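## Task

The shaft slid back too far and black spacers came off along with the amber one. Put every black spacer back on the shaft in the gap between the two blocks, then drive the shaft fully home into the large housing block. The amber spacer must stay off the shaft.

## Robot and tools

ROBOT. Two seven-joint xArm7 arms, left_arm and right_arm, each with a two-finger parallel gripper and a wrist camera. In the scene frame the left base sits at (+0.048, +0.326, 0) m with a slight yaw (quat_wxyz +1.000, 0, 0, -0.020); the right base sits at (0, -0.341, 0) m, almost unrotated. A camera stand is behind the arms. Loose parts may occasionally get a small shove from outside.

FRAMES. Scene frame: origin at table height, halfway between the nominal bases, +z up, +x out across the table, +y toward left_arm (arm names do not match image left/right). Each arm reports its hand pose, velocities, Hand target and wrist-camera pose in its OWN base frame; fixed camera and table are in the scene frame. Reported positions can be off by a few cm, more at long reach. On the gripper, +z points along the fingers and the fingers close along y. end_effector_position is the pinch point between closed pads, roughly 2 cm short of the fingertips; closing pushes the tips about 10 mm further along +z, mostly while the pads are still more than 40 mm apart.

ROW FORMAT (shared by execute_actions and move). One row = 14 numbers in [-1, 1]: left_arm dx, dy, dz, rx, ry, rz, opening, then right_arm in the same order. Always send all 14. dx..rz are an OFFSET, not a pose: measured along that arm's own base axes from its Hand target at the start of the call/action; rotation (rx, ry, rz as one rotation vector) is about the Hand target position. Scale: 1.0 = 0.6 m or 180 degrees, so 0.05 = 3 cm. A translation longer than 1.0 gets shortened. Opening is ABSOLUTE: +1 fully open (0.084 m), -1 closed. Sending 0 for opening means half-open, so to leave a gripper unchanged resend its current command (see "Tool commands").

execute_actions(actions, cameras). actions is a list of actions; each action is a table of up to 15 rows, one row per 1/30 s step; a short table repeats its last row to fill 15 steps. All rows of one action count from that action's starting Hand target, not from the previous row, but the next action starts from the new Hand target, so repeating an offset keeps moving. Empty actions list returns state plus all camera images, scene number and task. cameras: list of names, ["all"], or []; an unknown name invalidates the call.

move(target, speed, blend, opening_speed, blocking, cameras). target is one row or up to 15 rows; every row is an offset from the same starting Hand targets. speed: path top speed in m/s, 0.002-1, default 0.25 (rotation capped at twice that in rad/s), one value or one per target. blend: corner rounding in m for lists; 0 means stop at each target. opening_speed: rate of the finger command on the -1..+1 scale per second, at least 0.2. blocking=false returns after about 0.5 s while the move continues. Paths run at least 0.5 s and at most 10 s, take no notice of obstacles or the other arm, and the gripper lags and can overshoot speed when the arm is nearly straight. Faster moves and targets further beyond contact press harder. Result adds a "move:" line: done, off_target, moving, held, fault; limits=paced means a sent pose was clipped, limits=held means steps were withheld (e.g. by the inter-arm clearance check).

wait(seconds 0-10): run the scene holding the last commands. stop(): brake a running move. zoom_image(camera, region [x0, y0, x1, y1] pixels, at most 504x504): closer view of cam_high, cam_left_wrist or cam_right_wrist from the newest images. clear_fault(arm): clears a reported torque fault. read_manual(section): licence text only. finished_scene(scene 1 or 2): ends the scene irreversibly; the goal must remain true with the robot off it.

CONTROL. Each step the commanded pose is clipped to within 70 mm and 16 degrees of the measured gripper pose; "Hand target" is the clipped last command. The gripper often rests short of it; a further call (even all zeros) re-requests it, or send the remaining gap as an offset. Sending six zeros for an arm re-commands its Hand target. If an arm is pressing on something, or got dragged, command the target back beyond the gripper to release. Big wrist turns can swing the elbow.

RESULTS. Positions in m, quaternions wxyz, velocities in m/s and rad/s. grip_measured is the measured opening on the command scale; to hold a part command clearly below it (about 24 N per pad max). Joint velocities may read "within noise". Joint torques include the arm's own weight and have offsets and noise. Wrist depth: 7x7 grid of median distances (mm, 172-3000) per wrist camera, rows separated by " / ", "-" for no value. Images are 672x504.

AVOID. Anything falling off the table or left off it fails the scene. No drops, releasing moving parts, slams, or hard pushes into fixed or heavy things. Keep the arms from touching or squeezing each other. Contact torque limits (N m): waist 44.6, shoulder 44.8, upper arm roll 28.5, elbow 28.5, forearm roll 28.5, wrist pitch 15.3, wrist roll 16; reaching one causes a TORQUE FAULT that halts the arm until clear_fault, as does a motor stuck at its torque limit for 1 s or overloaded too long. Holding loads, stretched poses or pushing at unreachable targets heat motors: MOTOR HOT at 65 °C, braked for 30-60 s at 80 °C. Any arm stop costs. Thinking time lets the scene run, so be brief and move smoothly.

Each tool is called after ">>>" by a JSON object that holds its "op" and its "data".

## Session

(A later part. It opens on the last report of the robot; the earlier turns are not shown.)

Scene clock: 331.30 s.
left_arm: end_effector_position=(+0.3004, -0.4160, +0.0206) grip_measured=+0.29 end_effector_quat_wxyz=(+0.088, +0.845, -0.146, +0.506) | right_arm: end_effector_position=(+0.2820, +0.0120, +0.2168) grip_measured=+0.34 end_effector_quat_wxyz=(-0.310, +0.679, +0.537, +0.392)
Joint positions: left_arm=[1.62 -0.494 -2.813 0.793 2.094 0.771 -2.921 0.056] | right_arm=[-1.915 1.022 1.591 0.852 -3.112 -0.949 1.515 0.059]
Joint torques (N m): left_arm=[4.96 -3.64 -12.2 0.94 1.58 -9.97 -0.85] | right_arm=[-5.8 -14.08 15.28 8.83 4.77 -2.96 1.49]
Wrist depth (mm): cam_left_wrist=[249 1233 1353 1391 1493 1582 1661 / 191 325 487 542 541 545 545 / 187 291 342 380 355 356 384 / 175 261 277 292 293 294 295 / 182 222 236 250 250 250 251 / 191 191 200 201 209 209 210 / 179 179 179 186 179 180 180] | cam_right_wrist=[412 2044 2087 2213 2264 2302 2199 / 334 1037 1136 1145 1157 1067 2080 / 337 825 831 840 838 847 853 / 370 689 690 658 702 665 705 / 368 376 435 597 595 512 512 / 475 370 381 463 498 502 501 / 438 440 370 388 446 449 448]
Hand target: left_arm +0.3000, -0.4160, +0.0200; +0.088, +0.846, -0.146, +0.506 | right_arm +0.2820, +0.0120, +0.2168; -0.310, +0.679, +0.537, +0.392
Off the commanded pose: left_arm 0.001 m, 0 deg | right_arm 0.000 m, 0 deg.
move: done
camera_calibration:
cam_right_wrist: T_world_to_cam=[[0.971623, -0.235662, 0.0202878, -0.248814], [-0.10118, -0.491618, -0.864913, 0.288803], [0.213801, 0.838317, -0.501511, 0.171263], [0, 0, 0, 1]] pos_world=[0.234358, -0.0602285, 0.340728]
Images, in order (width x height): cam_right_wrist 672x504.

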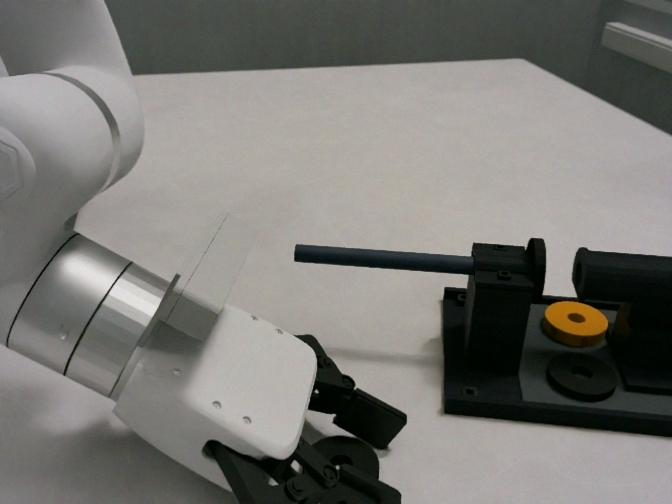

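>>> {"op": "move", "data": {"target": [[-0.0094,0.0034,0.0025,0,0,0,0.3,0,0,0,0,0,0,0.35],[-0.0094,0.0034,0.0025,0,0,0,-0.3,0,0,0,0,0,0,0.35]], "speed": [0.05,0.06], "opening_speed": 0.7}}

>>> {"op": "move", "data": {"target": [[-0.0,0.0,0.15,0,0,0,-0.3,0,0,0,0,0,0,0.35]], "speed": [0.12], "cameras": ["cam_left_wrist","cam_right_wrist"]}}

Scene clock: 333.37 s.
left_arm: end_effector_position=(+0.2945, -0.4140, +0.0217) grip_measured=+0.01 end_effector_quat_wxyz=(+0.088, +0.846, -0.146, +0.506) | right_arm: end_effector_position=(+0.2820, +0.0120, +0.2168) grip_measured=+0.34 end_effector_quat_wxyz=(-0.310, +0.679, +0.537, +0.392)
Joint positions: left_arm=[1.612 -0.481 -2.818 0.777 2.083 0.778 -2.917 0.045] | right_arm=[-1.915 1.022 1.591 0.852 -3.112 -0.949 1.515 0.059]
Joint torques (N m): left_arm=[6.54 -0.24 -2.23 -6.11 -1.02 -8.33 1.12] | right_arm=[-5.97 -14.16 15.36 8.78 4.76 -2.92 1.55]
Wrist depth (mm): cam_left_wrist=[251 1235 1364 1422 1513 1589 1665 / 195 316 490 540 543 545 546 / 187 298 343 380 356 357 385 / 179 262 278 294 295 295 295 / 190 223 237 251 252 252 252 / 197 200 201 202 210 210 211 / 180 180 180 187 181 187 181] | cam_right_wrist=[415 2032 2119 2158 2249 2333 2213 / 343 1031 1125 1145 1160 1063 2068 / 341 822 830 838 839 851 852 / 373 686 691 662 699 666 707 / 370 380 438 595 595 511 512 / 473 370 384 451 502 501 503 / 440 441 371 396 447 446 450]
Hand target: left_arm +0.2944, -0.4139, +0.0215; +0.088, +0.846, -0.146, +0.506 | right_arm +0.2820, +0.0120, +0.2168; -0.310, +0.679, +0.537, +0.392
Off the commanded pose: left_arm 0.000 m, 0 deg | right_arm 0.000 m, 0 deg.
move: done

Scene clock: 334.60 s.
left_arm: end_effector_position=(+0.2944, -0.4139, +0.1115) grip_measured=-0.32 end_effector_quat_wxyz=(+0.088, +0.846, -0.146, +0.505) | right_arm: end_effector_position=(+0.2820, +0.0120, +0.2168) grip_measured=+0.34 end_effector_quat_wxyz=(-0.310, +0.679, +0.537, +0.392)
Joint positions: left_arm=[1.596 -0.182 -2.771 0.693 1.958 0.736 -2.624 0.03] | right_arm=[-1.915 1.022 1.591 0.852 -3.112 -0.949 1.515 0.059]
Joint torques (N m): left_arm=[-6.6 21.26 6.99 14.77 -1.97 -0.66 1.05] | right_arm=[-5.68 -13.91 15.45 8.89 4.78 -2.9 1.55]
Wrist depth (mm): cam_left_wrist=[1209 1271 1330 1440 1526 1607 1754 / 1297 1350 1397 1471 1533 1600 794 / 608 567 613 614 614 615 614 / 471 310 473 474 476 474 475 / 235 332 380 387 387 406 407 / 209 245 318 339 339 327 340 / 225 246 282 292 292 293 292] | cam_right_wrist=[360 2026 2125 2132 2242 2340 2235 / 337 1037 1134 1141 1157 1069 2087 / 328 338 776 837 846 849 847 / 344 325 356 657 698 661 709 / 586 334 332 395 597 510 511 / 511 494 494 479 501 500 502 / 440 442 442 434 444 446 448]
Hand target: left_arm +0.2944, -0.4139, +0.1115; +0.088, +0.846, -0.146, +0.506 | right_arm +0.2820, +0.0120, +0.2168; -0.310, +0.679, +0.537, +0.392
Off the commanded pose: left_arm 0.000 m, 0 deg | right_arm 0.000 m, 0 deg.
move: done
camera_calibration:
cam_left_wrist: T_world_to_cam=[[-0.311013, -0.950406, 0.000181489, -0.267244], [-0.43901, 0.143493, -0.88695, 0.361056], [0.842936, -0.275933, -0.461866, -0.174476], [0, 0, 0, 1]] pos_world=[0.222463, -0.353943, 0.239702]
cam_right_wrist: T_world_to_cam=[[0.971623, -0.235662, 0.0202878, -0.248814], [-0.10118, -0.491618, -0.864913, 0.288803], [0.213801, 0.838317, -0.501511, 0.171263], [0, 0, 0, 1]] pos_world=[0.234358, -0.0602285, 0.340728]
Images, in order (width x height): cam_left_wrist 672x504, cam_right_wrist 672x504.

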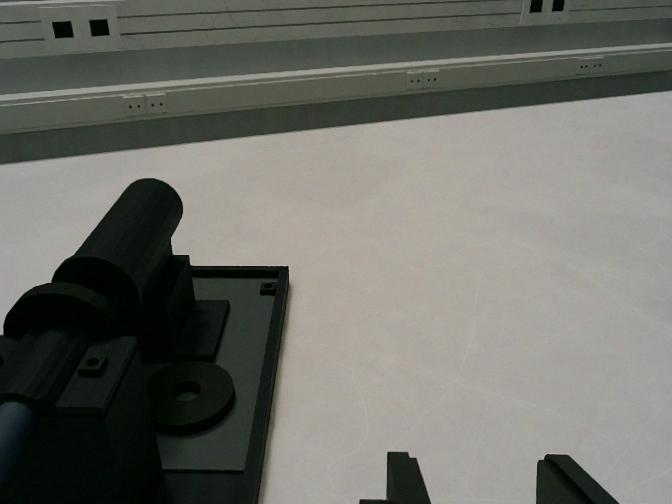

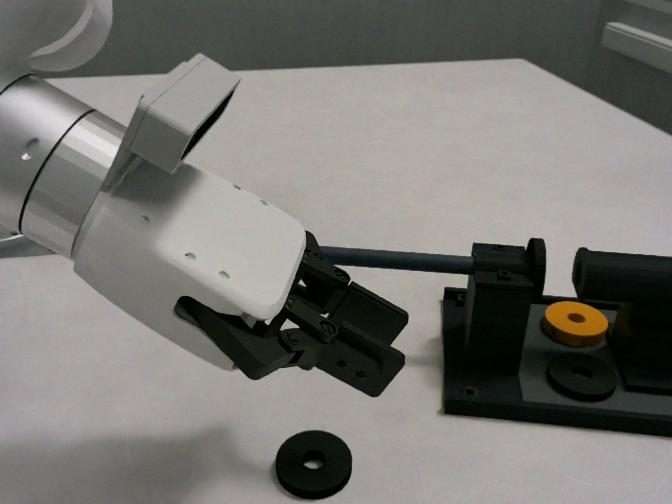

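>>> {"op": "move", "data": {"target": [[-0.0503,0.0085,0,0,0,0,0.35,0,0,0,0,0,0,0.35],[-0.0503,0.0085,-0.1497,0,0,0,0.35,0,0,0,0,0,0,0.35],[-0.0503,0.0085,-0.1497,0,0,0,-0.3,0,0,0,0,0,0,0.35]], "speed": [0.15,0.08,0.06], "opening_speed": 0.7, "cameras": ["cam_right_wrist"]}}

>>> {"op": "zoom_image", "data": {"camera": "cam_right_wrist", "region": [100, 330, 450, 504]}}

Scene clock: 337.63 s.
left_arm: end_effector_position=(+0.2750, -0.4102, +0.0356) grip_measured=+0.34 end_effector_quat_wxyz=(+0.088, +0.832, -0.139, +0.530) | right_arm: end_effector_position=(+0.2820, +0.0120, +0.2168) grip_measured=+0.34 end_effector_quat_wxyz=(-0.310, +0.679, +0.537, +0.392)
Joint positions: left_arm=[1.556 -0.439 -2.842 0.721 2.012 0.876 -2.904 0.059] | right_arm=[-1.915 1.022 1.591 0.852 -3.112 -0.949 1.515 0.059]
Joint torques (N m): left_arm=[-1.2 15.41 1.27 10.37 0.31 3.11 -0.04] | right_arm=[-5.66 -13.97 15.28 8.74 4.8 -2.85 1.53]
Wrist depth (mm): cam_left_wrist=[1226 1290 1335 1446 1516 1611 1728 / 226 317 629 715 718 719 725 / 197 318 463 428 466 467 468 / 203 247 318 344 345 345 345 / 216 247 272 287 288 288 289 / 224 217 224 236 237 237 237 / 200 200 200 200 193 201 201] | cam_right_wrist=[424 2093 2093 2138 2249 2309 2192 / 404 1039 1134 1138 1158 1072 2093 / 706 824 832 841 839 854 857 / 387 690 689 657 696 664 703 / 368 401 462 596 595 511 511 / 375 366 401 480 499 503 502 / 439 425 375 428 446 448 447]
Hand target: left_arm +0.2750, -0.4102, +0.0356; +0.088, +0.832, -0.139, +0.530 (not the last commanded pose) | right_arm +0.2820, +0.0120, +0.2168; -0.310, +0.679, +0.537, +0.392
Tool commands: left_gripper/opening=+0.35 right_gripper/opening=+0.35
Off the commanded pose: left_arm 0.018 m, 3 deg | right_arm 0.000 m, 0 deg.
TORQUE FAULT: the external load on joint 6 (wrist pitch) of the left arm reached its load limit, and that arm stopped. The contact can be on any part of that arm beyond that joint, not only on its tool. A torque fault puts only its own arm into a fault stop. That arm's remaining commands of this call were not run. The hold on joint 6 (wrist pitch) of that arm was moved back by the arm itself, up to 3 degrees, as the stop began. That arm is still stopped at the end of this call. While its stop runs, that arm, its gripper or tool too, takes no new command.
CLEAR FAULT: the left arm stays stopped (state 4) until you call clear_fault(arm="left_arm").
End effector pose when the fault began: left_arm: position (+0.2653, -0.4096, +0.0256), quat_wxyz (+0.089, +0.844, -0.145, +0.508)
Joint positions when the fault began: left_arm=[1.556 -0.44 -2.842 0.721 2.012 0.825 -2.904 0.059]
move: fault (left_arm); path passed 2 of 3 targets; target 3's new opening was not sent
camera_calibration:
cam_right_wrist: T_world_to_cam=[[0.971623, -0.235662, 0.0202878, -0.248814], [-0.10118, -0.491618, -0.864913, 0.288803], [0.213801, 0.838317, -0.501511, 0.171263], [0, 0, 0, 1]] pos_world=[0.234358, -0.0602285, 0.340728]
Images, in order (width x height): cam_right_wrist 672x504.

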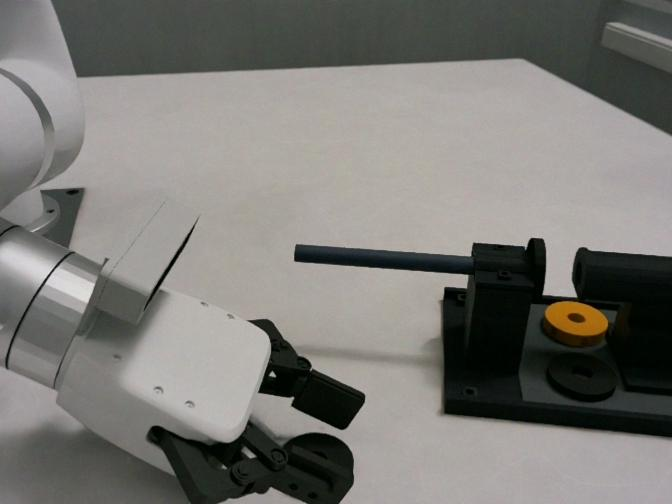

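Scaled by 1.440 from the camera's 672x504 image, which has a finer 960x720 frame.

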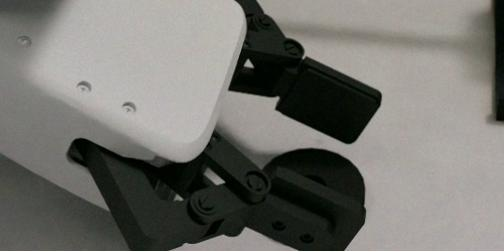

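>>> {"op": "clear_fault", "data": {"arm": "left_arm"}}

>>> {"op": "move", "data": {"target": [[-0.1413,0.0493,0.0692,0.0,0,0,0.35,0,0,0,0,0,0,0.35]], "speed": [0.15], "cameras": ["cam_left_wrist","cam_right_wrist"]}}

Scene clock: 337.77 s.
left_arm: end_effector_position=(+0.2750, -0.4102, +0.0356) grip_measured=+0.34 end_effector_quat_wxyz=(+0.087, +0.832, -0.139, +0.530) | right_arm: end_effector_position=(+0.2820, +0.0120, +0.2168) grip_measured=+0.34 end_effector_quat_wxyz=(-0.310, +0.679, +0.537, +0.392)
Joint positions: left_arm=[1.556 -0.439 -2.842 0.721 2.012 0.876 -2.904 0.059] | right_arm=[-1.915 1.022 1.591 0.852 -3.112 -0.949 1.515 0.059]
Joint torques (N m): left_arm=[-0.2 15.87 1.35 10.3 0.27 2.89 -0.14] | right_arm=[-5.74 -14.14 15.49 8.68 4.8 -2.98 1.51]
Wrist depth (mm): cam_left_wrist=[1224 1292 1369 1446 1516 1645 1732 / 227 317 629 716 721 719 724 / 197 317 466 428 466 466 468 / 203 246 319 344 344 345 345 / 216 247 272 289 289 289 289 / 224 217 224 236 237 237 237 / 200 200 201 200 194 201 201] | cam_right_wrist=[424 2020 2093 2172 2242 2317 2206 / 403 1043 1141 1149 1160 1064 2087 / 705 828 834 841 839 844 850 / 388 683 690 655 699 665 707 / 368 402 463 596 597 513 510 / 374 366 401 479 501 500 500 / 439 424 376 427 445 446 449]
Hand target: left_arm +0.2750, -0.4102, +0.0356; +0.087, +0.832, -0.139, +0.530 (not the last commanded pose) | right_arm +0.2820, +0.0120, +0.2168; -0.310, +0.679, +0.537, +0.392
Tool commands: left_gripper/opening=+0.35 right_gripper/opening=+0.35
Off the commanded pose: left_arm 0.018 m, 3 deg | right_arm 0.000 m, 0 deg.
TORQUE FAULT, CONTINUED: the left arm's stop, for the torque fault of joint 6 (wrist pitch) that an earlier result reported, is over. The call counts as one of the actions that you can send in this scene. The hold on joint 6 (wrist pitch) of that arm was moved back by the arm itself, up to 3 degrees, as the stop began. That arm's target is now where it stood when the stop ended, not its last command. That arm's gripper keeps its grip as last carried out, and that arm accepts commands again: back off and push less far.
CLEAR FAULT: your call cleared the left arm's torque fault. If a joint's load stays at its limit, that arm stops again at once.

Scene clock: 338.93 s.
left_arm: end_effector_position=(+0.1903, -0.3806, +0.0771) grip_measured=+0.34 end_effector_quat_wxyz=(+0.087, +0.832, -0.139, +0.530) | right_arm: end_effector_position=(+0.2820, +0.0120, +0.2168) grip_measured=+0.34 end_effector_quat_wxyz=(-0.310, +0.679, +0.537, +0.392)
Joint positions: left_arm=[1.407 -0.187 -2.936 0.521 1.758 1.004 -2.78 0.059] | right_arm=[-1.915 1.022 1.591 0.852 -3.112 -0.949 1.515 0.059]
Joint torques (N m): left_arm=[-6.63 20.13 -4.1 10.97 -1.58 2.87 1.05] | right_arm=[-5.54 -14.23 15.31 8.72 5 -2.93 1.53]
Wrist depth (mm): cam_left_wrist=[1315 1377 1443 1513 1600 1745 1828 / 1380 1408 1471 1533 1619 915 927 / 591 316 508 594 596 595 596 / 254 304 408 439 440 441 441 / 318 321 337 368 368 350 368 / 301 302 301 302 302 303 290 / 246 256 256 246 245 256 257] | cam_right_wrist=[1957 2044 2106 2185 2271 2348 2199 / 1020 1034 1126 1143 1157 1067 2087 / 771 824 829 837 838 847 852 / 408 687 691 657 696 661 705 / 374 438 591 594 596 513 512 / 365 383 498 518 502 502 502 / 440 442 442 432 444 448 448]
Hand target: left_arm +0.1903, -0.3806, +0.0771; +0.087, +0.832, -0.139, +0.530 | right_arm +0.2820, +0.0120, +0.2168; -0.310, +0.679, +0.537, +0.392
Off the commanded pose: left_arm 0.000 m, 0 deg | right_arm 0.000 m, 0 deg.
move: done
camera_calibration:
cam_left_wrist: T_world_to_cam=[[-0.299856, -0.953983, -0.00139259, -0.271281], [-0.391863, 0.124501, -0.911561, 0.265668], [0.869787, -0.272791, -0.411163, -0.101207], [0, 0, 0, 1]] pos_world=[0.110789, -0.319482, 0.200182]
cam_right_wrist: T_world_to_cam=[[0.971623, -0.235662, 0.0202878, -0.248814], [-0.10118, -0.491618, -0.864913, 0.288803], [0.213801, 0.838317, -0.501511, 0.171263], [0, 0, 0, 1]] pos_world=[0.234358, -0.0602285, 0.340728]
Images, in order (width x height): cam_left_wrist 672x504, cam_right_wrist 672x504.

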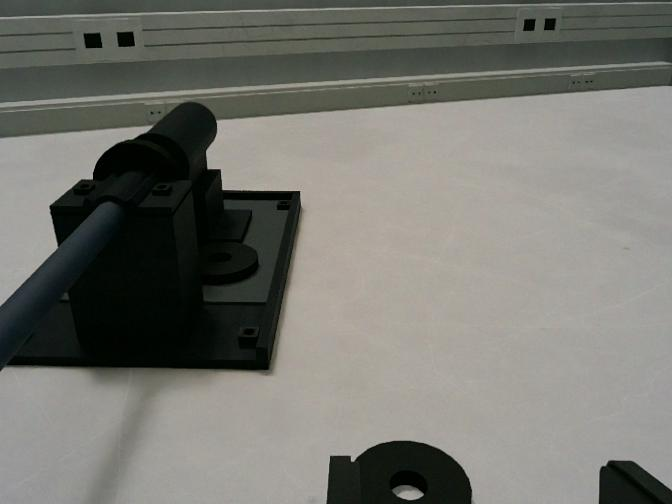

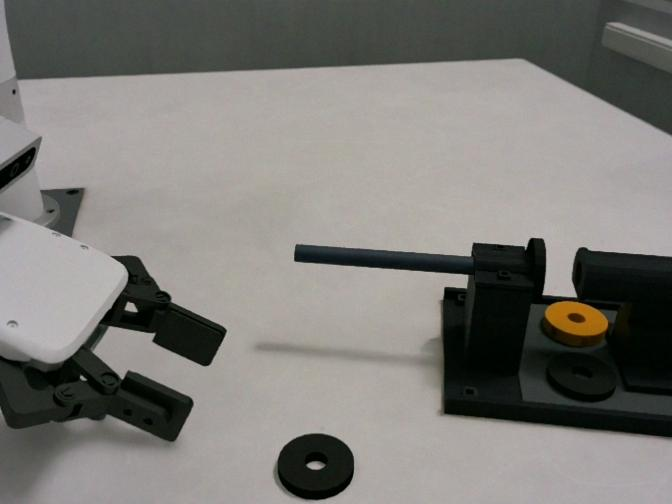

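>>> {"op": "move", "data": {"target": [[0.0237,0.0027,-0.02,0.005,0.0168,-0.0038,0.45,0,0,0,0,0,0,0.35],[0.1343,-0.0368,-0.0923,0.005,0.0168,-0.0038,0.45,0,0,0,0,0,0,0.35]], "speed": [0.12,0.06], "cameras": ["cam_left_wrist","cam_right_wrist"]}}

>>> {"op": "zoom_image", "data": {"camera": "cam_right_wrist", "region": [150, 330, 450, 504]}}

Scene clock: 342.03 s.
left_arm: end_effector_position=(+0.2708, -0.4027, +0.0218) grip_measured=+0.44 end_effector_quat_wxyz=(+0.088, +0.845, -0.146, +0.506) | right_arm: end_effector_position=(+0.2820, +0.0120, +0.2168) grip_measured=+0.34 end_effector_quat_wxyz=(-0.310, +0.679, +0.537, +0.392)
Joint positions: left_arm=[1.571 -0.443 -2.837 0.711 2.044 0.82 -2.925 0.063] | right_arm=[-1.915 1.022 1.591 0.852 -3.112 -0.949 1.515 0.059]
Joint torques (N m): left_arm=[6.11 15.59 8.63 16.68 1.93 -0.69 -0.65] | right_arm=[-5.64 -13.78 15.27 8.72 4.74 -2.79 1.44]
Wrist depth (mm): cam_left_wrist=[218 328 1383 1440 1529 1600 1677 / 196 301 532 485 532 536 535 / 197 235 330 376 352 353 378 / 207 235 274 291 292 292 292 / 219 223 237 249 249 249 249 / 207 208 200 200 208 209 209 / 179 179 179 186 179 179 180] | cam_right_wrist=[422 2074 2119 2165 2264 2340 2192 / 394 1039 1147 1141 1149 1074 2074 / 703 824 832 835 843 843 853 / 397 685 694 658 698 665 703 / 376 408 564 594 598 512 510 / 387 377 416 499 501 502 503 / 438 427 391 434 444 448 450]
Hand target: left_arm +0.2708, -0.4027, +0.0218; +0.088, +0.845, -0.146, +0.506 | right_arm +0.2820, +0.0120, +0.2168; -0.310, +0.679, +0.537, +0.392
Off the commanded pose: left_arm 0.000 m, 0 deg | right_arm 0.000 m, 0 deg.
move: done
camera_calibration:
cam_left_wrist: T_world_to_cam=[[-0.31131, -0.950308, -0.000179781, -0.263745], [-0.437707, 0.143556, -0.887583, 0.269097], [0.843504, -0.276235, -0.460647, -0.193211], [0, 0, 0, 1]] pos_world=[0.198653, -0.342641, 0.149797]
cam_right_wrist: T_world_to_cam=[[0.971623, -0.235662, 0.0202878, -0.248814], [-0.10118, -0.491618, -0.864913, 0.288803], [0.213801, 0.838317, -0.501511, 0.171263], [0, 0, 0, 1]] pos_world=[0.234358, -0.0602285, 0.340728]
Images, in order (width x height): cam_left_wrist 672x504, cam_right_wrist 672x504.

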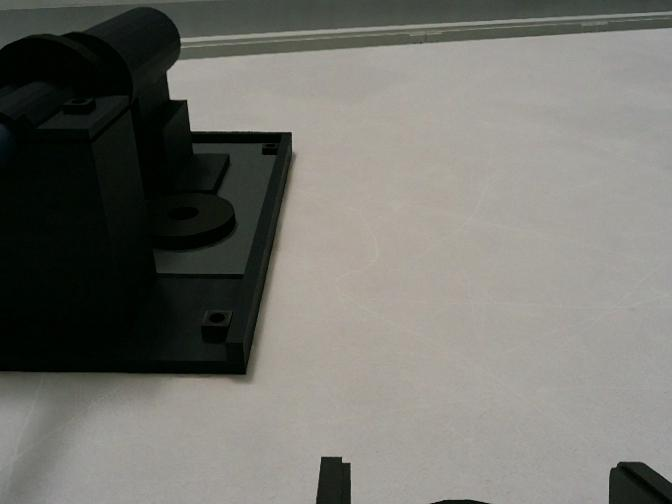

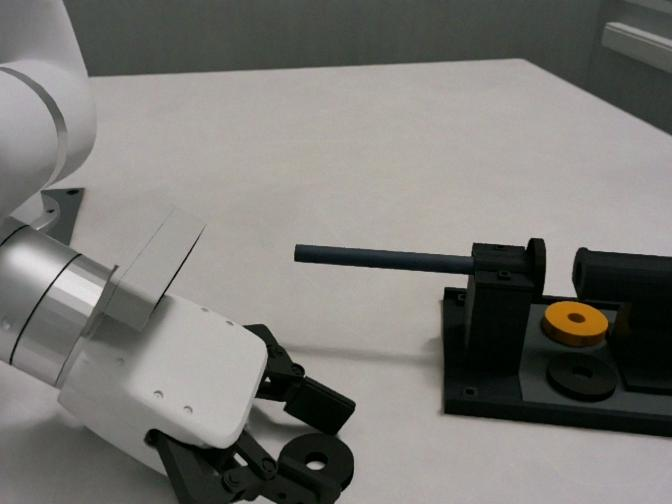

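Scaled by 1.680 from the camera's 672x504 image, which has a finer 960x720 frame.

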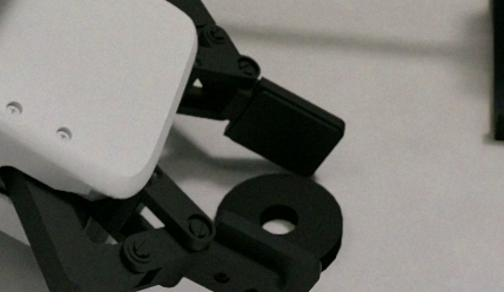

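>>> {"op": "move", "data": {"target": [[0.0031,-0.0011,0,0,0,0,0.45,0,0,0,0,0,0,0.35],[0.0031,-0.0011,0,0,0,0,-0.3,0,0,0,0,0,0,0.35]], "speed": [0.05,0.06], "opening_speed": 0.7, "cameras": ["cam_right_wrist"]}}

Scene clock: 344.23 s.
left_arm: end_effector_position=(+0.2727, -0.4033, +0.0218) grip_measured=+0.08 end_effector_quat_wxyz=(+0.088, +0.845, -0.146, +0.506) | right_arm: end_effector_position=(+0.2820, +0.0120, +0.2168) grip_measured=+0.34 end_effector_quat_wxyz=(-0.310, +0.679, +0.537, +0.392)
Joint positions: left_arm=[1.574 -0.446 -2.835 0.715 2.048 0.817 -2.925 0.048] | right_arm=[-1.915 1.022 1.591 0.852 -3.112 -0.949 1.515 0.059]
Joint torques (N m): left_arm=[4.92 4.82 -7.44 -3.55 0.5 -7.21 0.91] | right_arm=[-5.73 -13.97 15.16 8.76 4.88 -2.81 1.44]
Wrist depth (mm): cam_left_wrist=[244 333 1372 1455 1529 1593 1673 / 199 299 537 492 542 543 546 / 194 296 333 381 355 357 382 / 204 236 276 294 294 295 295 / 218 219 239 250 251 252 251 / 209 209 201 202 210 210 210 / 179 180 180 - 180 181 181] | cam_right_wrist=[421 2032 2087 2192 2242 2325 2257 / 388 1032 1138 1141 1160 1071 2112 / 703 824 831 840 841 850 854 / 394 689 690 659 698 665 708 / 377 406 481 593 594 511 512 / 472 374 402 500 499 500 501 / 440 427 383 429 446 447 448]
Hand target: left_arm +0.2727, -0.4033, +0.0218; +0.088, +0.845, -0.146, +0.506 | right_arm +0.2820, +0.0120, +0.2168; -0.310, +0.679, +0.537, +0.392
Off the commanded pose: left_arm 0.000 m, 0 deg | right_arm 0.000 m, 0 deg.
move: done
camera_calibration:
cam_right_wrist: T_world_to_cam=[[0.971623, -0.235662, 0.0202878, -0.248814], [-0.10118, -0.491618, -0.864913, 0.288803], [0.213801, 0.838317, -0.501511, 0.171263], [0, 0, 0, 1]] pos_world=[0.234358, -0.0602285, 0.340728]
Images, in order (width x height): cam_right_wrist 672x504.

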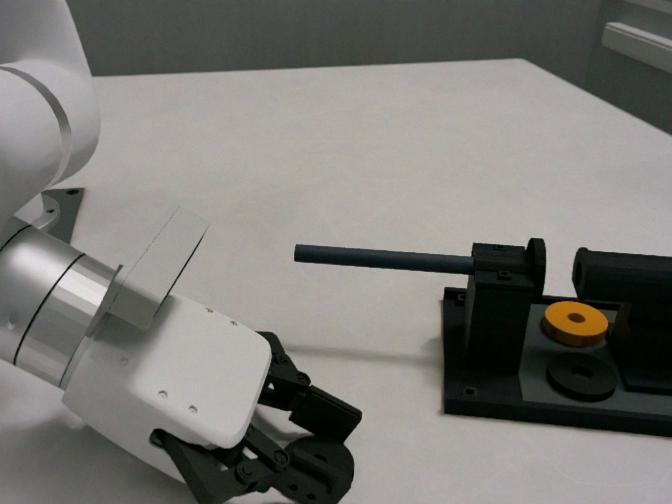

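>>> {"op": "move", "data": {"target": [[0,0,0.35,0,0,0,-0.3,0,0,0,0,0,0,0.35],[0.3477,0.1285,0.3,0.167,0.471,0,-0.3,0,0,0,0,0,0,0.35]], "speed": [0.15,0.25], "blend": [0.03,0], "cameras": ["all"]}}

Scene clock: 350.00 s.
left_arm: end_effector_position=(+0.4806, -0.3257, +0.2015) grip_measured=+0.08 end_effector_quat_wxyz=(-0.033, +0.960, -0.164, -0.223) | right_arm: end_effector_position=(+0.2820, +0.0120, +0.2168) grip_measured=+0.34 end_effector_quat_wxyz=(-0.310, +0.679, +0.537, +0.392)
Joint positions: left_arm=[2.474 -1.099 -2.584 2.707 -0.558 2.116 -0.124 0.047] | right_arm=[-1.915 1.022 1.591 0.852 -3.112 -0.949 1.515 0.059]
Joint torques (N m): left_arm=[5.81 30.11 -1.5 22.62 1.98 1.05 -0.79] | right_arm=[-5.7 -14.19 15.21 8.66 4.68 -2.86 1.43]
Wrist depth (mm): cam_left_wrist=[275 274 268 263 188 259 268 / 291 290 286 281 191 276 282 / 309 309 303 287 203 292 304 / 325 324 322 314 215 311 319 / 346 346 339 331 248 335 340 / 372 372 369 356 255 360 366 / 402 394 401 384 382 389 387] | cam_right_wrist=[1968 2032 2106 2185 2249 2333 404 / 1017 1037 1136 1149 1155 1067 429 / 767 828 825 844 841 847 851 / 688 686 693 657 698 664 703 / 585 588 590 594 597 511 509 / 511 516 515 516 498 501 500 / 439 440 442 443 446 446 449]
Hand target: left_arm +0.4813, -0.3262, +0.2018; -0.040, +0.956, -0.164, -0.240 | right_arm +0.2820, +0.0120, +0.2168; -0.310, +0.679, +0.537, +0.392
Off the commanded pose: left_arm 0.001 m, 2 deg | right_arm 0.000 m, 0 deg.
elbow stopped short (left arm): the move would have taken joint 4 (elbow) straighter than the controller allows.
move: done
camera_calibration:
cam_left_wrist: T_world_to_cam=[[-0.329357, -0.944079, -0.0154657, -0.111483], [-0.855753, 0.291541, 0.427424, 0.49359], [-0.399013, 0.15401, -0.903919, 0.560494], [0, 0, 0, 1]] pos_world=[0.609318, -0.335472, 0.293945]
cam_right_wrist: T_world_to_cam=[[0.971623, -0.235662, 0.0202878, -0.248814], [-0.10118, -0.491618, -0.864913, 0.288803], [0.213801, 0.838317, -0.501511, 0.171263], [0, 0, 0, 1]] pos_world=[0.234358, -0.0602285, 0.340728]

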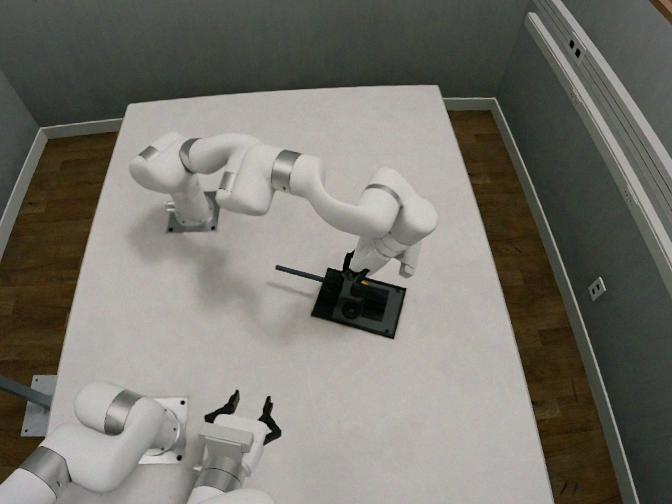

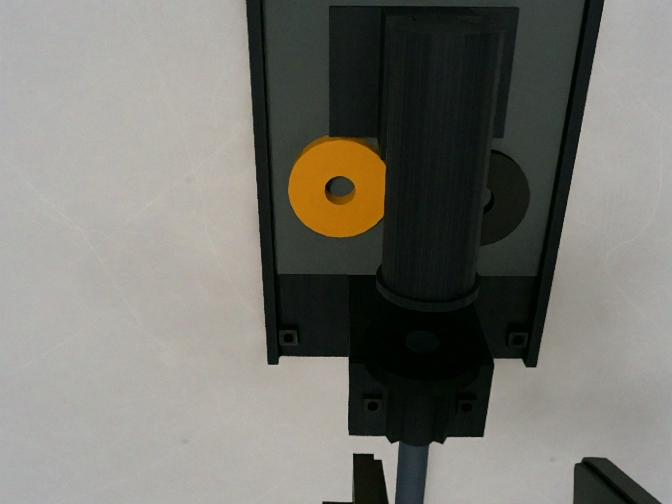

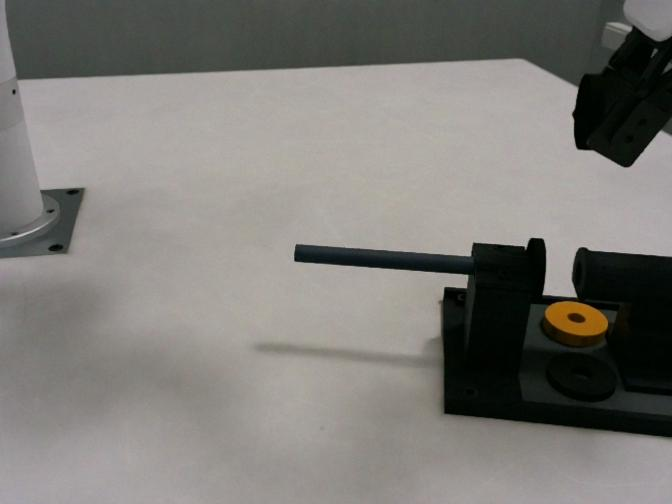

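>>> {"op": "move", "data": {"target": [[0,0,-0.1,0,0,0,-0.3,0.311,0.25,0.0,0.0099,-0.0032,-0.0485,-1],[0,0,-0.14,0,0,0,-0.3,0.311,0.3078,-0.249,0.0099,-0.0032,-0.0485,-1]], "speed": [0.25,0.2], "blend": [0.03,0], "cameras": ["cam_left_wrist","cam_right_wrist"]}}

Scene clock: 352.57 s.
left_arm: end_effector_position=(+0.4813, -0.3262, +0.1178) grip_measured=+0.08 end_effector_quat_wxyz=(-0.040, +0.956, -0.164, -0.240) | right_arm: end_effector_position=(+0.4686, +0.1967, +0.0674) grip_measured=-1.00 end_effector_quat_wxyz=(-0.287, +0.711, +0.479, +0.426)
Joint positions: left_arm=[2.372 -1.098 -2.547 2.41 -0.551 1.907 -0.042 0.047] | right_arm=[-1.019 1.287 1.179 1.189 -3.179 -0.304 1.589 0]
Joint torques (N m): left_arm=[-6.81 38.26 12.55 16.9 -1.77 -2.48 0.98] | right_arm=[5.63 -9.41 15.26 5.7 0.04 1.13 -1.28]
Wrist depth (mm): cam_left_wrist=[193 192 181 179 178 177 181 / 205 204 193 - - - 192 / 219 215 205 - - - 202 / 231 230 215 - - - 212 / 249 247 236 - - 224 232 / 269 267 258 - - 254 254 / 294 286 283 - 178 265 278] | cam_right_wrist=[1776 1026 1025 - - - 1607 / 630 697 - 204 190 655 1503 / 489 493 248 207 199 508 510 / 237 237 224 237 228 229 230 / 340 - 224 314 311 249 254 / 295 283 236 274 283 256 257 / 251 249 245 243 234 244 245]
Hand target: left_arm +0.4813, -0.3262, +0.1178; -0.040, +0.956, -0.164, -0.240 | right_arm +0.4686, +0.1967, +0.0674; -0.287, +0.711, +0.479, +0.426
Off the commanded pose: left_arm 0.000 m, 0 deg | right_arm 0.000 m, 0 deg.
move: done
camera_calibration:
cam_left_wrist: T_world_to_cam=[[-0.334237, -0.942178, -0.0242146, -0.108997], [-0.840576, 0.286376, 0.459805, 0.517359], [-0.426283, 0.174038, -0.88769, 0.502894], [0, 0, 0, 1]] pos_world=[0.612824, -0.338377, 0.20589]
cam_right_wrist: T_world_to_cam=[[0.924336, -0.381046, 0.0201803, -0.332752], [-0.163885, -0.444198, -0.880812, 0.290318], [0.344594, 0.810859, -0.473035, -0.156122], [0, 0, 0, 1]] pos_world=[0.408952, 0.128757, 0.18858]
Images, in order (width x height): cam_left_wrist 672x504, cam_right_wrist 672x504.

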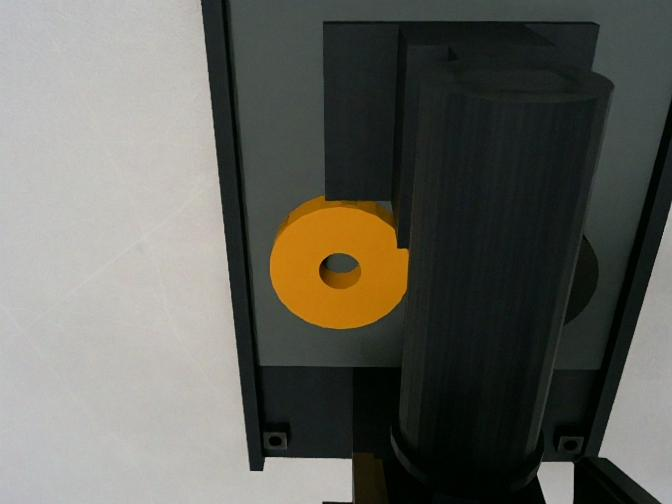

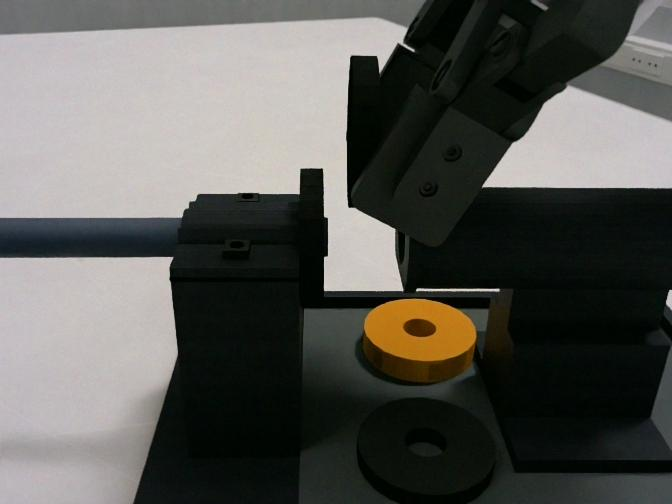

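>>> {"op": "move", "data": {"target": [[0,0,-0.07,0,0,0,-0.3,0,0,0,0,0,0,-1]], "speed": [0.08], "cameras": ["cam_left_wrist","cam_right_wrist"]}}

>>> {"op": "zoom_image", "data": {"camera": "cam_right_wrist", "region": [280, 150, 440, 310]}}

Scene clock: 353.67 s.
left_arm: end_effector_position=(+0.4813, -0.3262, +0.0758) grip_measured=+0.08 end_effector_quat_wxyz=(-0.040, +0.956, -0.164, -0.240) | right_arm: end_effector_position=(+0.4686, +0.1967, +0.0674) grip_measured=-1.00 end_effector_quat_wxyz=(-0.287, +0.711, +0.479, +0.426)
Joint positions: left_arm=[2.345 -1.122 -2.546 2.32 -0.559 1.809 -0.018 0.047] | right_arm=[-1.019 1.287 1.179 1.189 -3.179 -0.304 1.589 0]
Joint torques (N m): left_arm=[-6.64 30.46 3.21 16.89 -1.6 -2.36 0.95] | right_arm=[6.11 -8.93 15.28 5.61 -0.06 1.09 -1.35]
Wrist depth (mm): cam_left_wrist=[- - - - - - - / - - - - - - - / 176 176 - - - - - / 183 182 - - - - - / 196 196 - - - - 178 / 213 212 - - - - 193 / 232 226 - - - - 210] | cam_right_wrist=[1749 1025 1032 - - - - / 626 694 638 - 185 174 604 / 490 494 535 255 206 509 511 / 237 236 224 223 209 229 230 / 340 - 224 234 220 249 254 / 295 283 236 274 284 255 257 / 251 249 245 243 234 244 245]
Hand target: left_arm +0.4813, -0.3262, +0.0758; -0.040, +0.956, -0.164, -0.240 | right_arm +0.4686, +0.1967, +0.0674; -0.287, +0.711, +0.479, +0.426
Off the commanded pose: left_arm 0.000 m, 0 deg | right_arm 0.000 m, 0 deg.
move: done
camera_calibration:
cam_left_wrist: T_world_to_cam=[[-0.33421, -0.942187, -0.0242306, -0.110029], [-0.840587, 0.286345, 0.459804, 0.536621], [-0.426283, 0.174039, -0.88769, 0.4657], [0, 0, 0, 1]] pos_world=[0.612824, -0.338377, 0.16399]
cam_right_wrist: T_world_to_cam=[[0.924336, -0.381046, 0.0201803, -0.332752], [-0.163885, -0.444198, -0.880812, 0.290318], [0.344594, 0.810859, -0.473035, -0.156122], [0, 0, 0, 1]] pos_world=[0.408952, 0.128757, 0.18858]
Images, in order (width x height): cam_left_wrist 672x504, cam_right_wrist 672x504.

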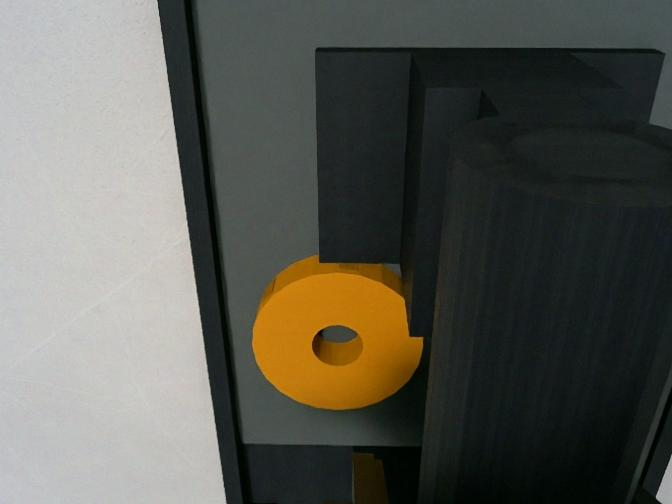

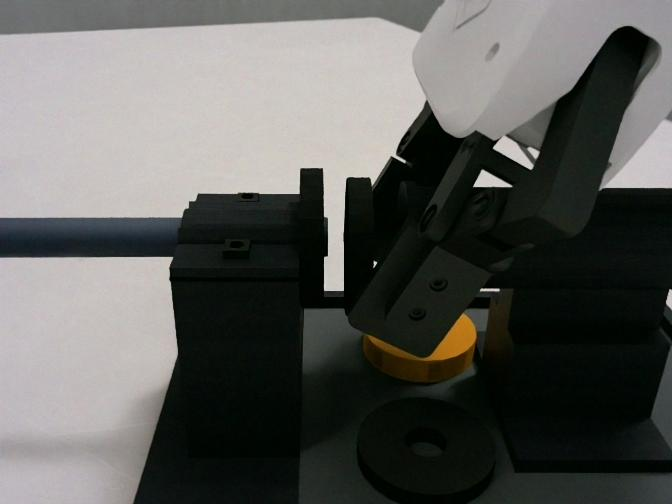

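Scaled by 3.150 from the camera's 672x504 image, which has a finer 960x720 frame.

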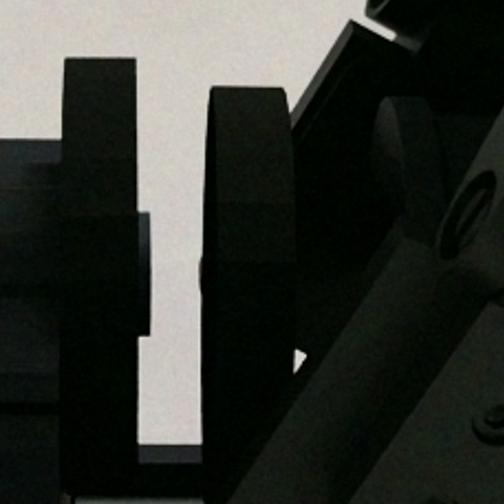

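>>> {"op": "move", "data": {"target": [[-0.0055,0.002,0.0072,0,0,0,-0.3,-0.04,0.0,0.22,0,0,0,-1],[-0.0055,0.002,0.0072,0,0,0,-0.3,-0.139,0.257,0.25,-0.035,0.139,-0.5,-1],[-0.0055,0.002,0.0072,0,0,0,-0.3,-0.139,0.257,0.158,-0.035,0.139,-0.5,-1]], "speed": 0.3, "blend": 0.02, "cameras": ["cam_right_wrist"]}}

>>> {"op": "zoom_image", "data": {"camera": "cam_right_wrist", "region": [240, 260, 430, 400]}}

Scene clock: 356.97 s.
left_arm: end_effector_position=(+0.4780, -0.3250, +0.0801) grip_measured=+0.08 end_effector_quat_wxyz=(-0.040, +0.956, -0.164, -0.240) | right_arm: end_effector_position=(+0.4071, +0.2876, +0.2078) grip_measured=-1.00 end_effector_quat_wxyz=(-0.116, +0.901, +0.079, +0.411)
Joint positions: left_arm=[2.329 -1.096 -2.54 2.28 -0.555 1.8 -0.011 0.047] | right_arm=[-1.63 0.273 2.227 0.647 -1.839 0.343 2.032 0]
Joint torques (N m): left_arm=[-6.56 38.29 13.69 16.78 1.93 -2.28 0.9] | right_arm=[-0.63 9.14 1.63 16.77 -1.6 -2.56 1.54]
Wrist depth (mm): cam_left_wrist=[- - - - - - - / - - - - - - - / 178 177 - - - - - / 188 187 - - - - - / 201 201 - - - - 183 / 218 213 - - - - 197 / 238 236 - - - - 213] | cam_right_wrist=[1546 1553 1503 - 226 214 1233 / 1711 1661 1574 257 230 220 1375 / 675 660 644 258 243 227 566 / 599 584 565 267 248 229 501 / 529 516 508 271 251 235 458 / 471 460 443 298 254 242 398 / 419 411 404 278 290 271 366]
Hand target: left_arm +0.4780, -0.3250, +0.0801; -0.040, +0.956, -0.164, -0.240 | right_arm +0.4071, +0.2877, +0.2078; -0.116, +0.901, +0.079, +0.411 (not the last commanded pose)
Off the commanded pose: left_arm 0.000 m, 0 deg | right_arm 0.081 m, 39 deg.
led back after a hold (right arm): the arm was led back toward your command in small steps, so it may still be short of it.
move: held (right_arm; a check stopped the path); path passed 1 of 3 targets; limits=held
pose unreachable (right arm): on one or more control steps of this call, first in action 0 (counted from 0), this arm could not follow its commanded pose, so it was not sent that pose on those steps. It may still have moved: this result reports where it is.
cause: moving toward the commanded pose would bring a part of the arm too close to another arm (a part of this arm just beyond joint 7 (wrist roll) and a part of the left arm just beyond its joint 4 (elbow), along the way the arms are being sent, or toward where that arm still pushes).
camera_calibration:
cam_right_wrist: T_world_to_cam=[[0.236206, -0.963917, -0.122763, 0.233342], [-0.648529, -0.0623022, -0.758636, 0.506409], [0.723614, 0.25881, -0.639844, -0.103188], [0, 0, 0, 1]] pos_world=[0.347973, 0.283179, 0.346802]
Images, in order (width x height): cam_right_wrist 672x504.

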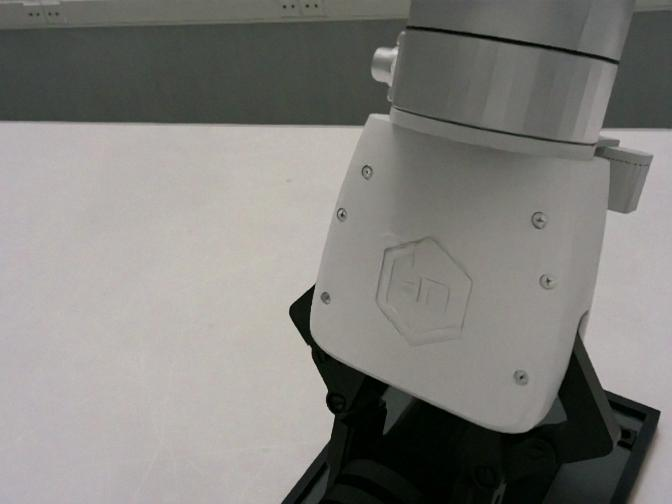

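Scaled by 2.653 from the camera's 672x504 image, which has a finer 960x720 frame.

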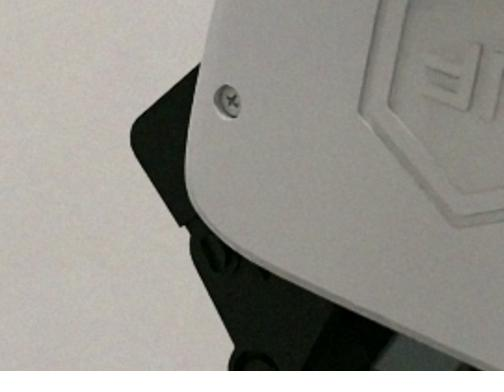

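>>> {"op": "move", "data": {"target": [[0,0,0,0,0,0,-0.3,-0.06,-0.02,-0.08,-0.0228,0.0657,-0.2047,-1],[0,0,0,0,0,0,-0.3,-0.0368,0.1055,-0.0747,-0.0228,0.0657,-0.2047,-1]], "speed": 0.2, "cameras": ["cam_right_wrist","cam_high"]}}

>>> {"op": "zoom_image", "data": {"camera": "cam_right_wrist", "region": [240, 260, 430, 400]}}

Scene clock: 359.23 s.
left_arm: end_effector_position=(+0.4780, -0.3250, +0.0801) grip_measured=+0.08 end_effector_quat_wxyz=(-0.040, +0.956, -0.164, -0.240) | right_arm: end_effector_position=(+0.3798, +0.2787, +0.1717) grip_measured=-1.00 end_effector_quat_wxyz=(+0.003, +0.925, -0.136, +0.355)
Joint positions: left_arm=[2.329 -1.096 -2.54 2.28 -0.555 1.8 -0.011 0.047] | right_arm=[-1.53 0.142 2.362 0.686 -1.216 0.731 2.042 0]
Joint torques (N m): left_arm=[-6.98 38.16 13.47 17 2.16 -2.18 0.99] | right_arm=[-5.57 11.74 -0.13 11.12 -2.19 -2.88 -1.26]
Wrist depth (mm): cam_left_wrist=[- - - - - - - / - - - - - - - / 178 177 - - - - - / 188 187 - - - - - / 202 201 - - - - 182 / 218 214 - - - - 197 / 238 237 - - - - 213] | cam_right_wrist=[218 212 209 572 582 577 561 / 225 221 216 496 508 509 506 / 235 229 226 242 458 453 447 / 241 237 232 246 418 415 410 / 407 271 276 365 386 383 379 / 375 250 252 338 351 355 350 / 343 244 249 319 327 325 322]
Hand target: left_arm +0.4780, -0.3250, +0.0801; -0.040, +0.956, -0.164, -0.240 | right_arm +0.3798, +0.2787, +0.1717; +0.003, +0.925, -0.136, +0.355 (not the last commanded pose)
Off the commanded pose: left_arm 0.000 m, 0 deg | right_arm 0.073 m, 10 deg.
move: held (right_arm; a check stopped the path); path passed 0 of 2 targets; limits=held
pose unreachable (right arm): on one or more control steps of this call, first in action 0 (counted from 0), this arm could not follow its commanded pose, so it was not sent that pose on those steps. It may still have moved: this result reports where it is.
cause: moving toward the commanded pose would bring a part of the arm too close to another arm (a part of this arm just beyond joint 6 (wrist pitch) and a part of the left arm just beyond its joint 4 (elbow), along the way the arms are being sent, or toward where that arm still pushes).
camera_calibration:
cam_right_wrist: T_world_to_cam=[[-0.251812, -0.965205, -0.070498, 0.403421], [-0.716995, 0.234991, -0.656275, 0.386248], [0.650007, -0.114711, -0.751221, 0.0470164], [0, 0, 0, 1]] pos_world=[0.347964, 0.304013, 0.317245]
Images, in order (width x height): cam_high 672x504, cam_right_wrist 672x504.

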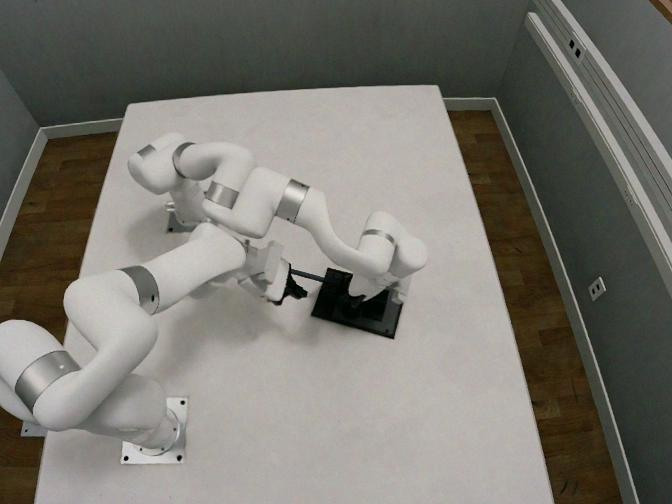

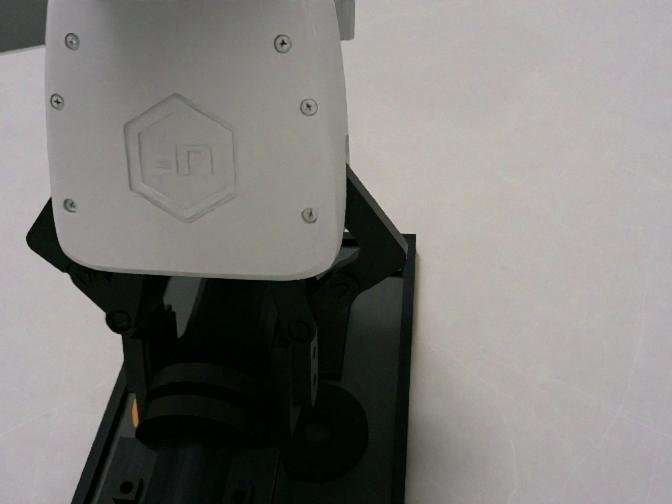

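Scaled by 2.653 from the camera's 672x504 image, which has a finer 960x720 frame.

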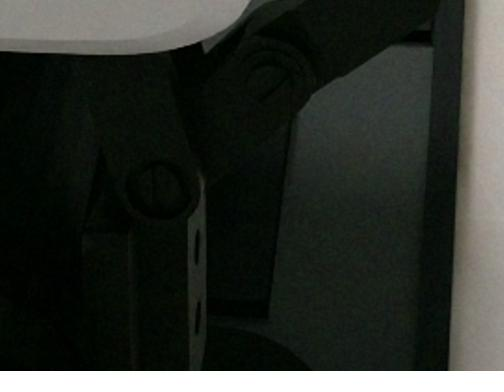

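>>> {"op": "zoom_image", "data": {"camera": "cam_right_wrist", "region": [90, 320, 330, 500]}}

Scaled by 2.100 from the camera's 672x504 image, which has a finer 960x720 frame.

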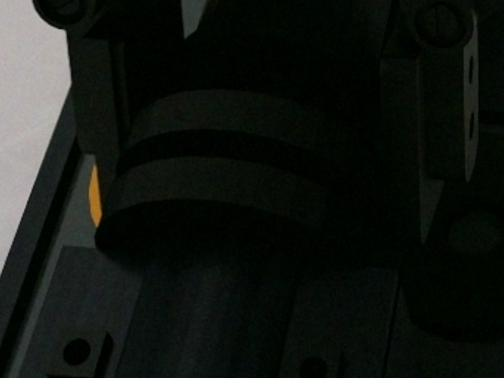

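>>> {"op": "move", "data": {"target": [[0.0,0,0.19,0,0,0,-0.3,-0.03,-0.15,0.05,0,0,0,-1],[0.02,0.42,0.25,0,0,0,-0.3,-0.03,-0.25,0.05,0,0,0,-1]], "speed": 0.25, "cameras": ["cam_high"]}}

Scene clock: 364.97 s.
left_arm: end_effector_position=(+0.4900, -0.0731, +0.2301) grip_measured=+0.08 end_effector_quat_wxyz=(-0.040, +0.956, -0.165, -0.240) | right_arm: end_effector_position=(+0.3618, +0.1287, +0.2017) grip_measured=-1.00 end_effector_quat_wxyz=(+0.003, +0.925, -0.136, +0.355)
Joint positions: left_arm=[2.43 -0.664 -2.334 1.874 -0.276 1.851 0.415 0.047] | right_arm=[-1.841 0.804 2.406 0.347 -1.427 0.966 1.792 0]
Joint torques (N m): left_arm=[6.4 30.77 16.26 17.7 2.54 -2.4 1.12] | right_arm=[-5.83 4.77 5.29 10.58 -2.49 0.74 -1.41]
Wrist depth (mm): cam_left_wrist=[302 302 300 299 298 297 295 / 321 319 318 317 316 315 309 / 343 342 341 338 338 332 334 / 363 361 359 357 356 354 353 / 389 387 386 383 376 379 377 / 420 418 416 408 412 410 408 / 460 449 446 442 440 439 435] | cam_right_wrist=[1391 1391 659 646 641 630 618 / 604 596 574 576 570 561 549 / 531 522 517 510 501 494 489 / 484 478 470 465 461 454 447 / 431 428 435 427 425 419 415 / 381 395 400 395 391 388 384 / 358 364 366 362 359 356 353]
Hand target: left_arm +0.4900, -0.0730, +0.2301; -0.040, +0.956, -0.164, -0.240 | right_arm +0.3618, +0.1287, +0.2017; +0.003, +0.925, -0.136, +0.355
Off the commanded pose: left_arm 0.000 m, 0 deg | right_arm 0.000 m, 0 deg.
elbow stopped short (left arm): the move would have taken joint 4 (elbow) straighter than the controller allows.
move: done
Images, in order (width x height): cam_high 672x504.

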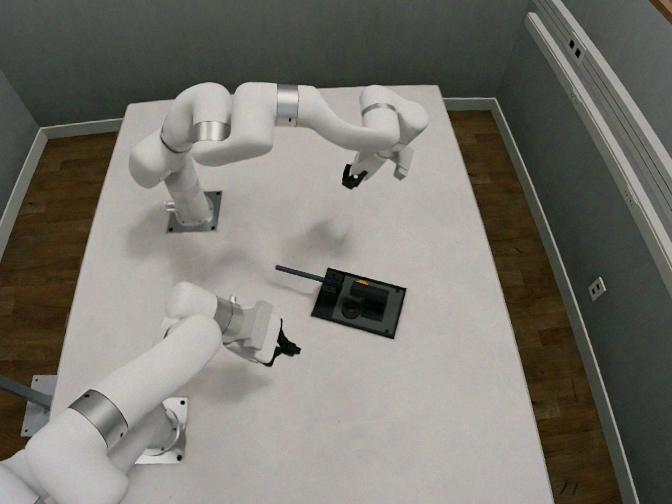

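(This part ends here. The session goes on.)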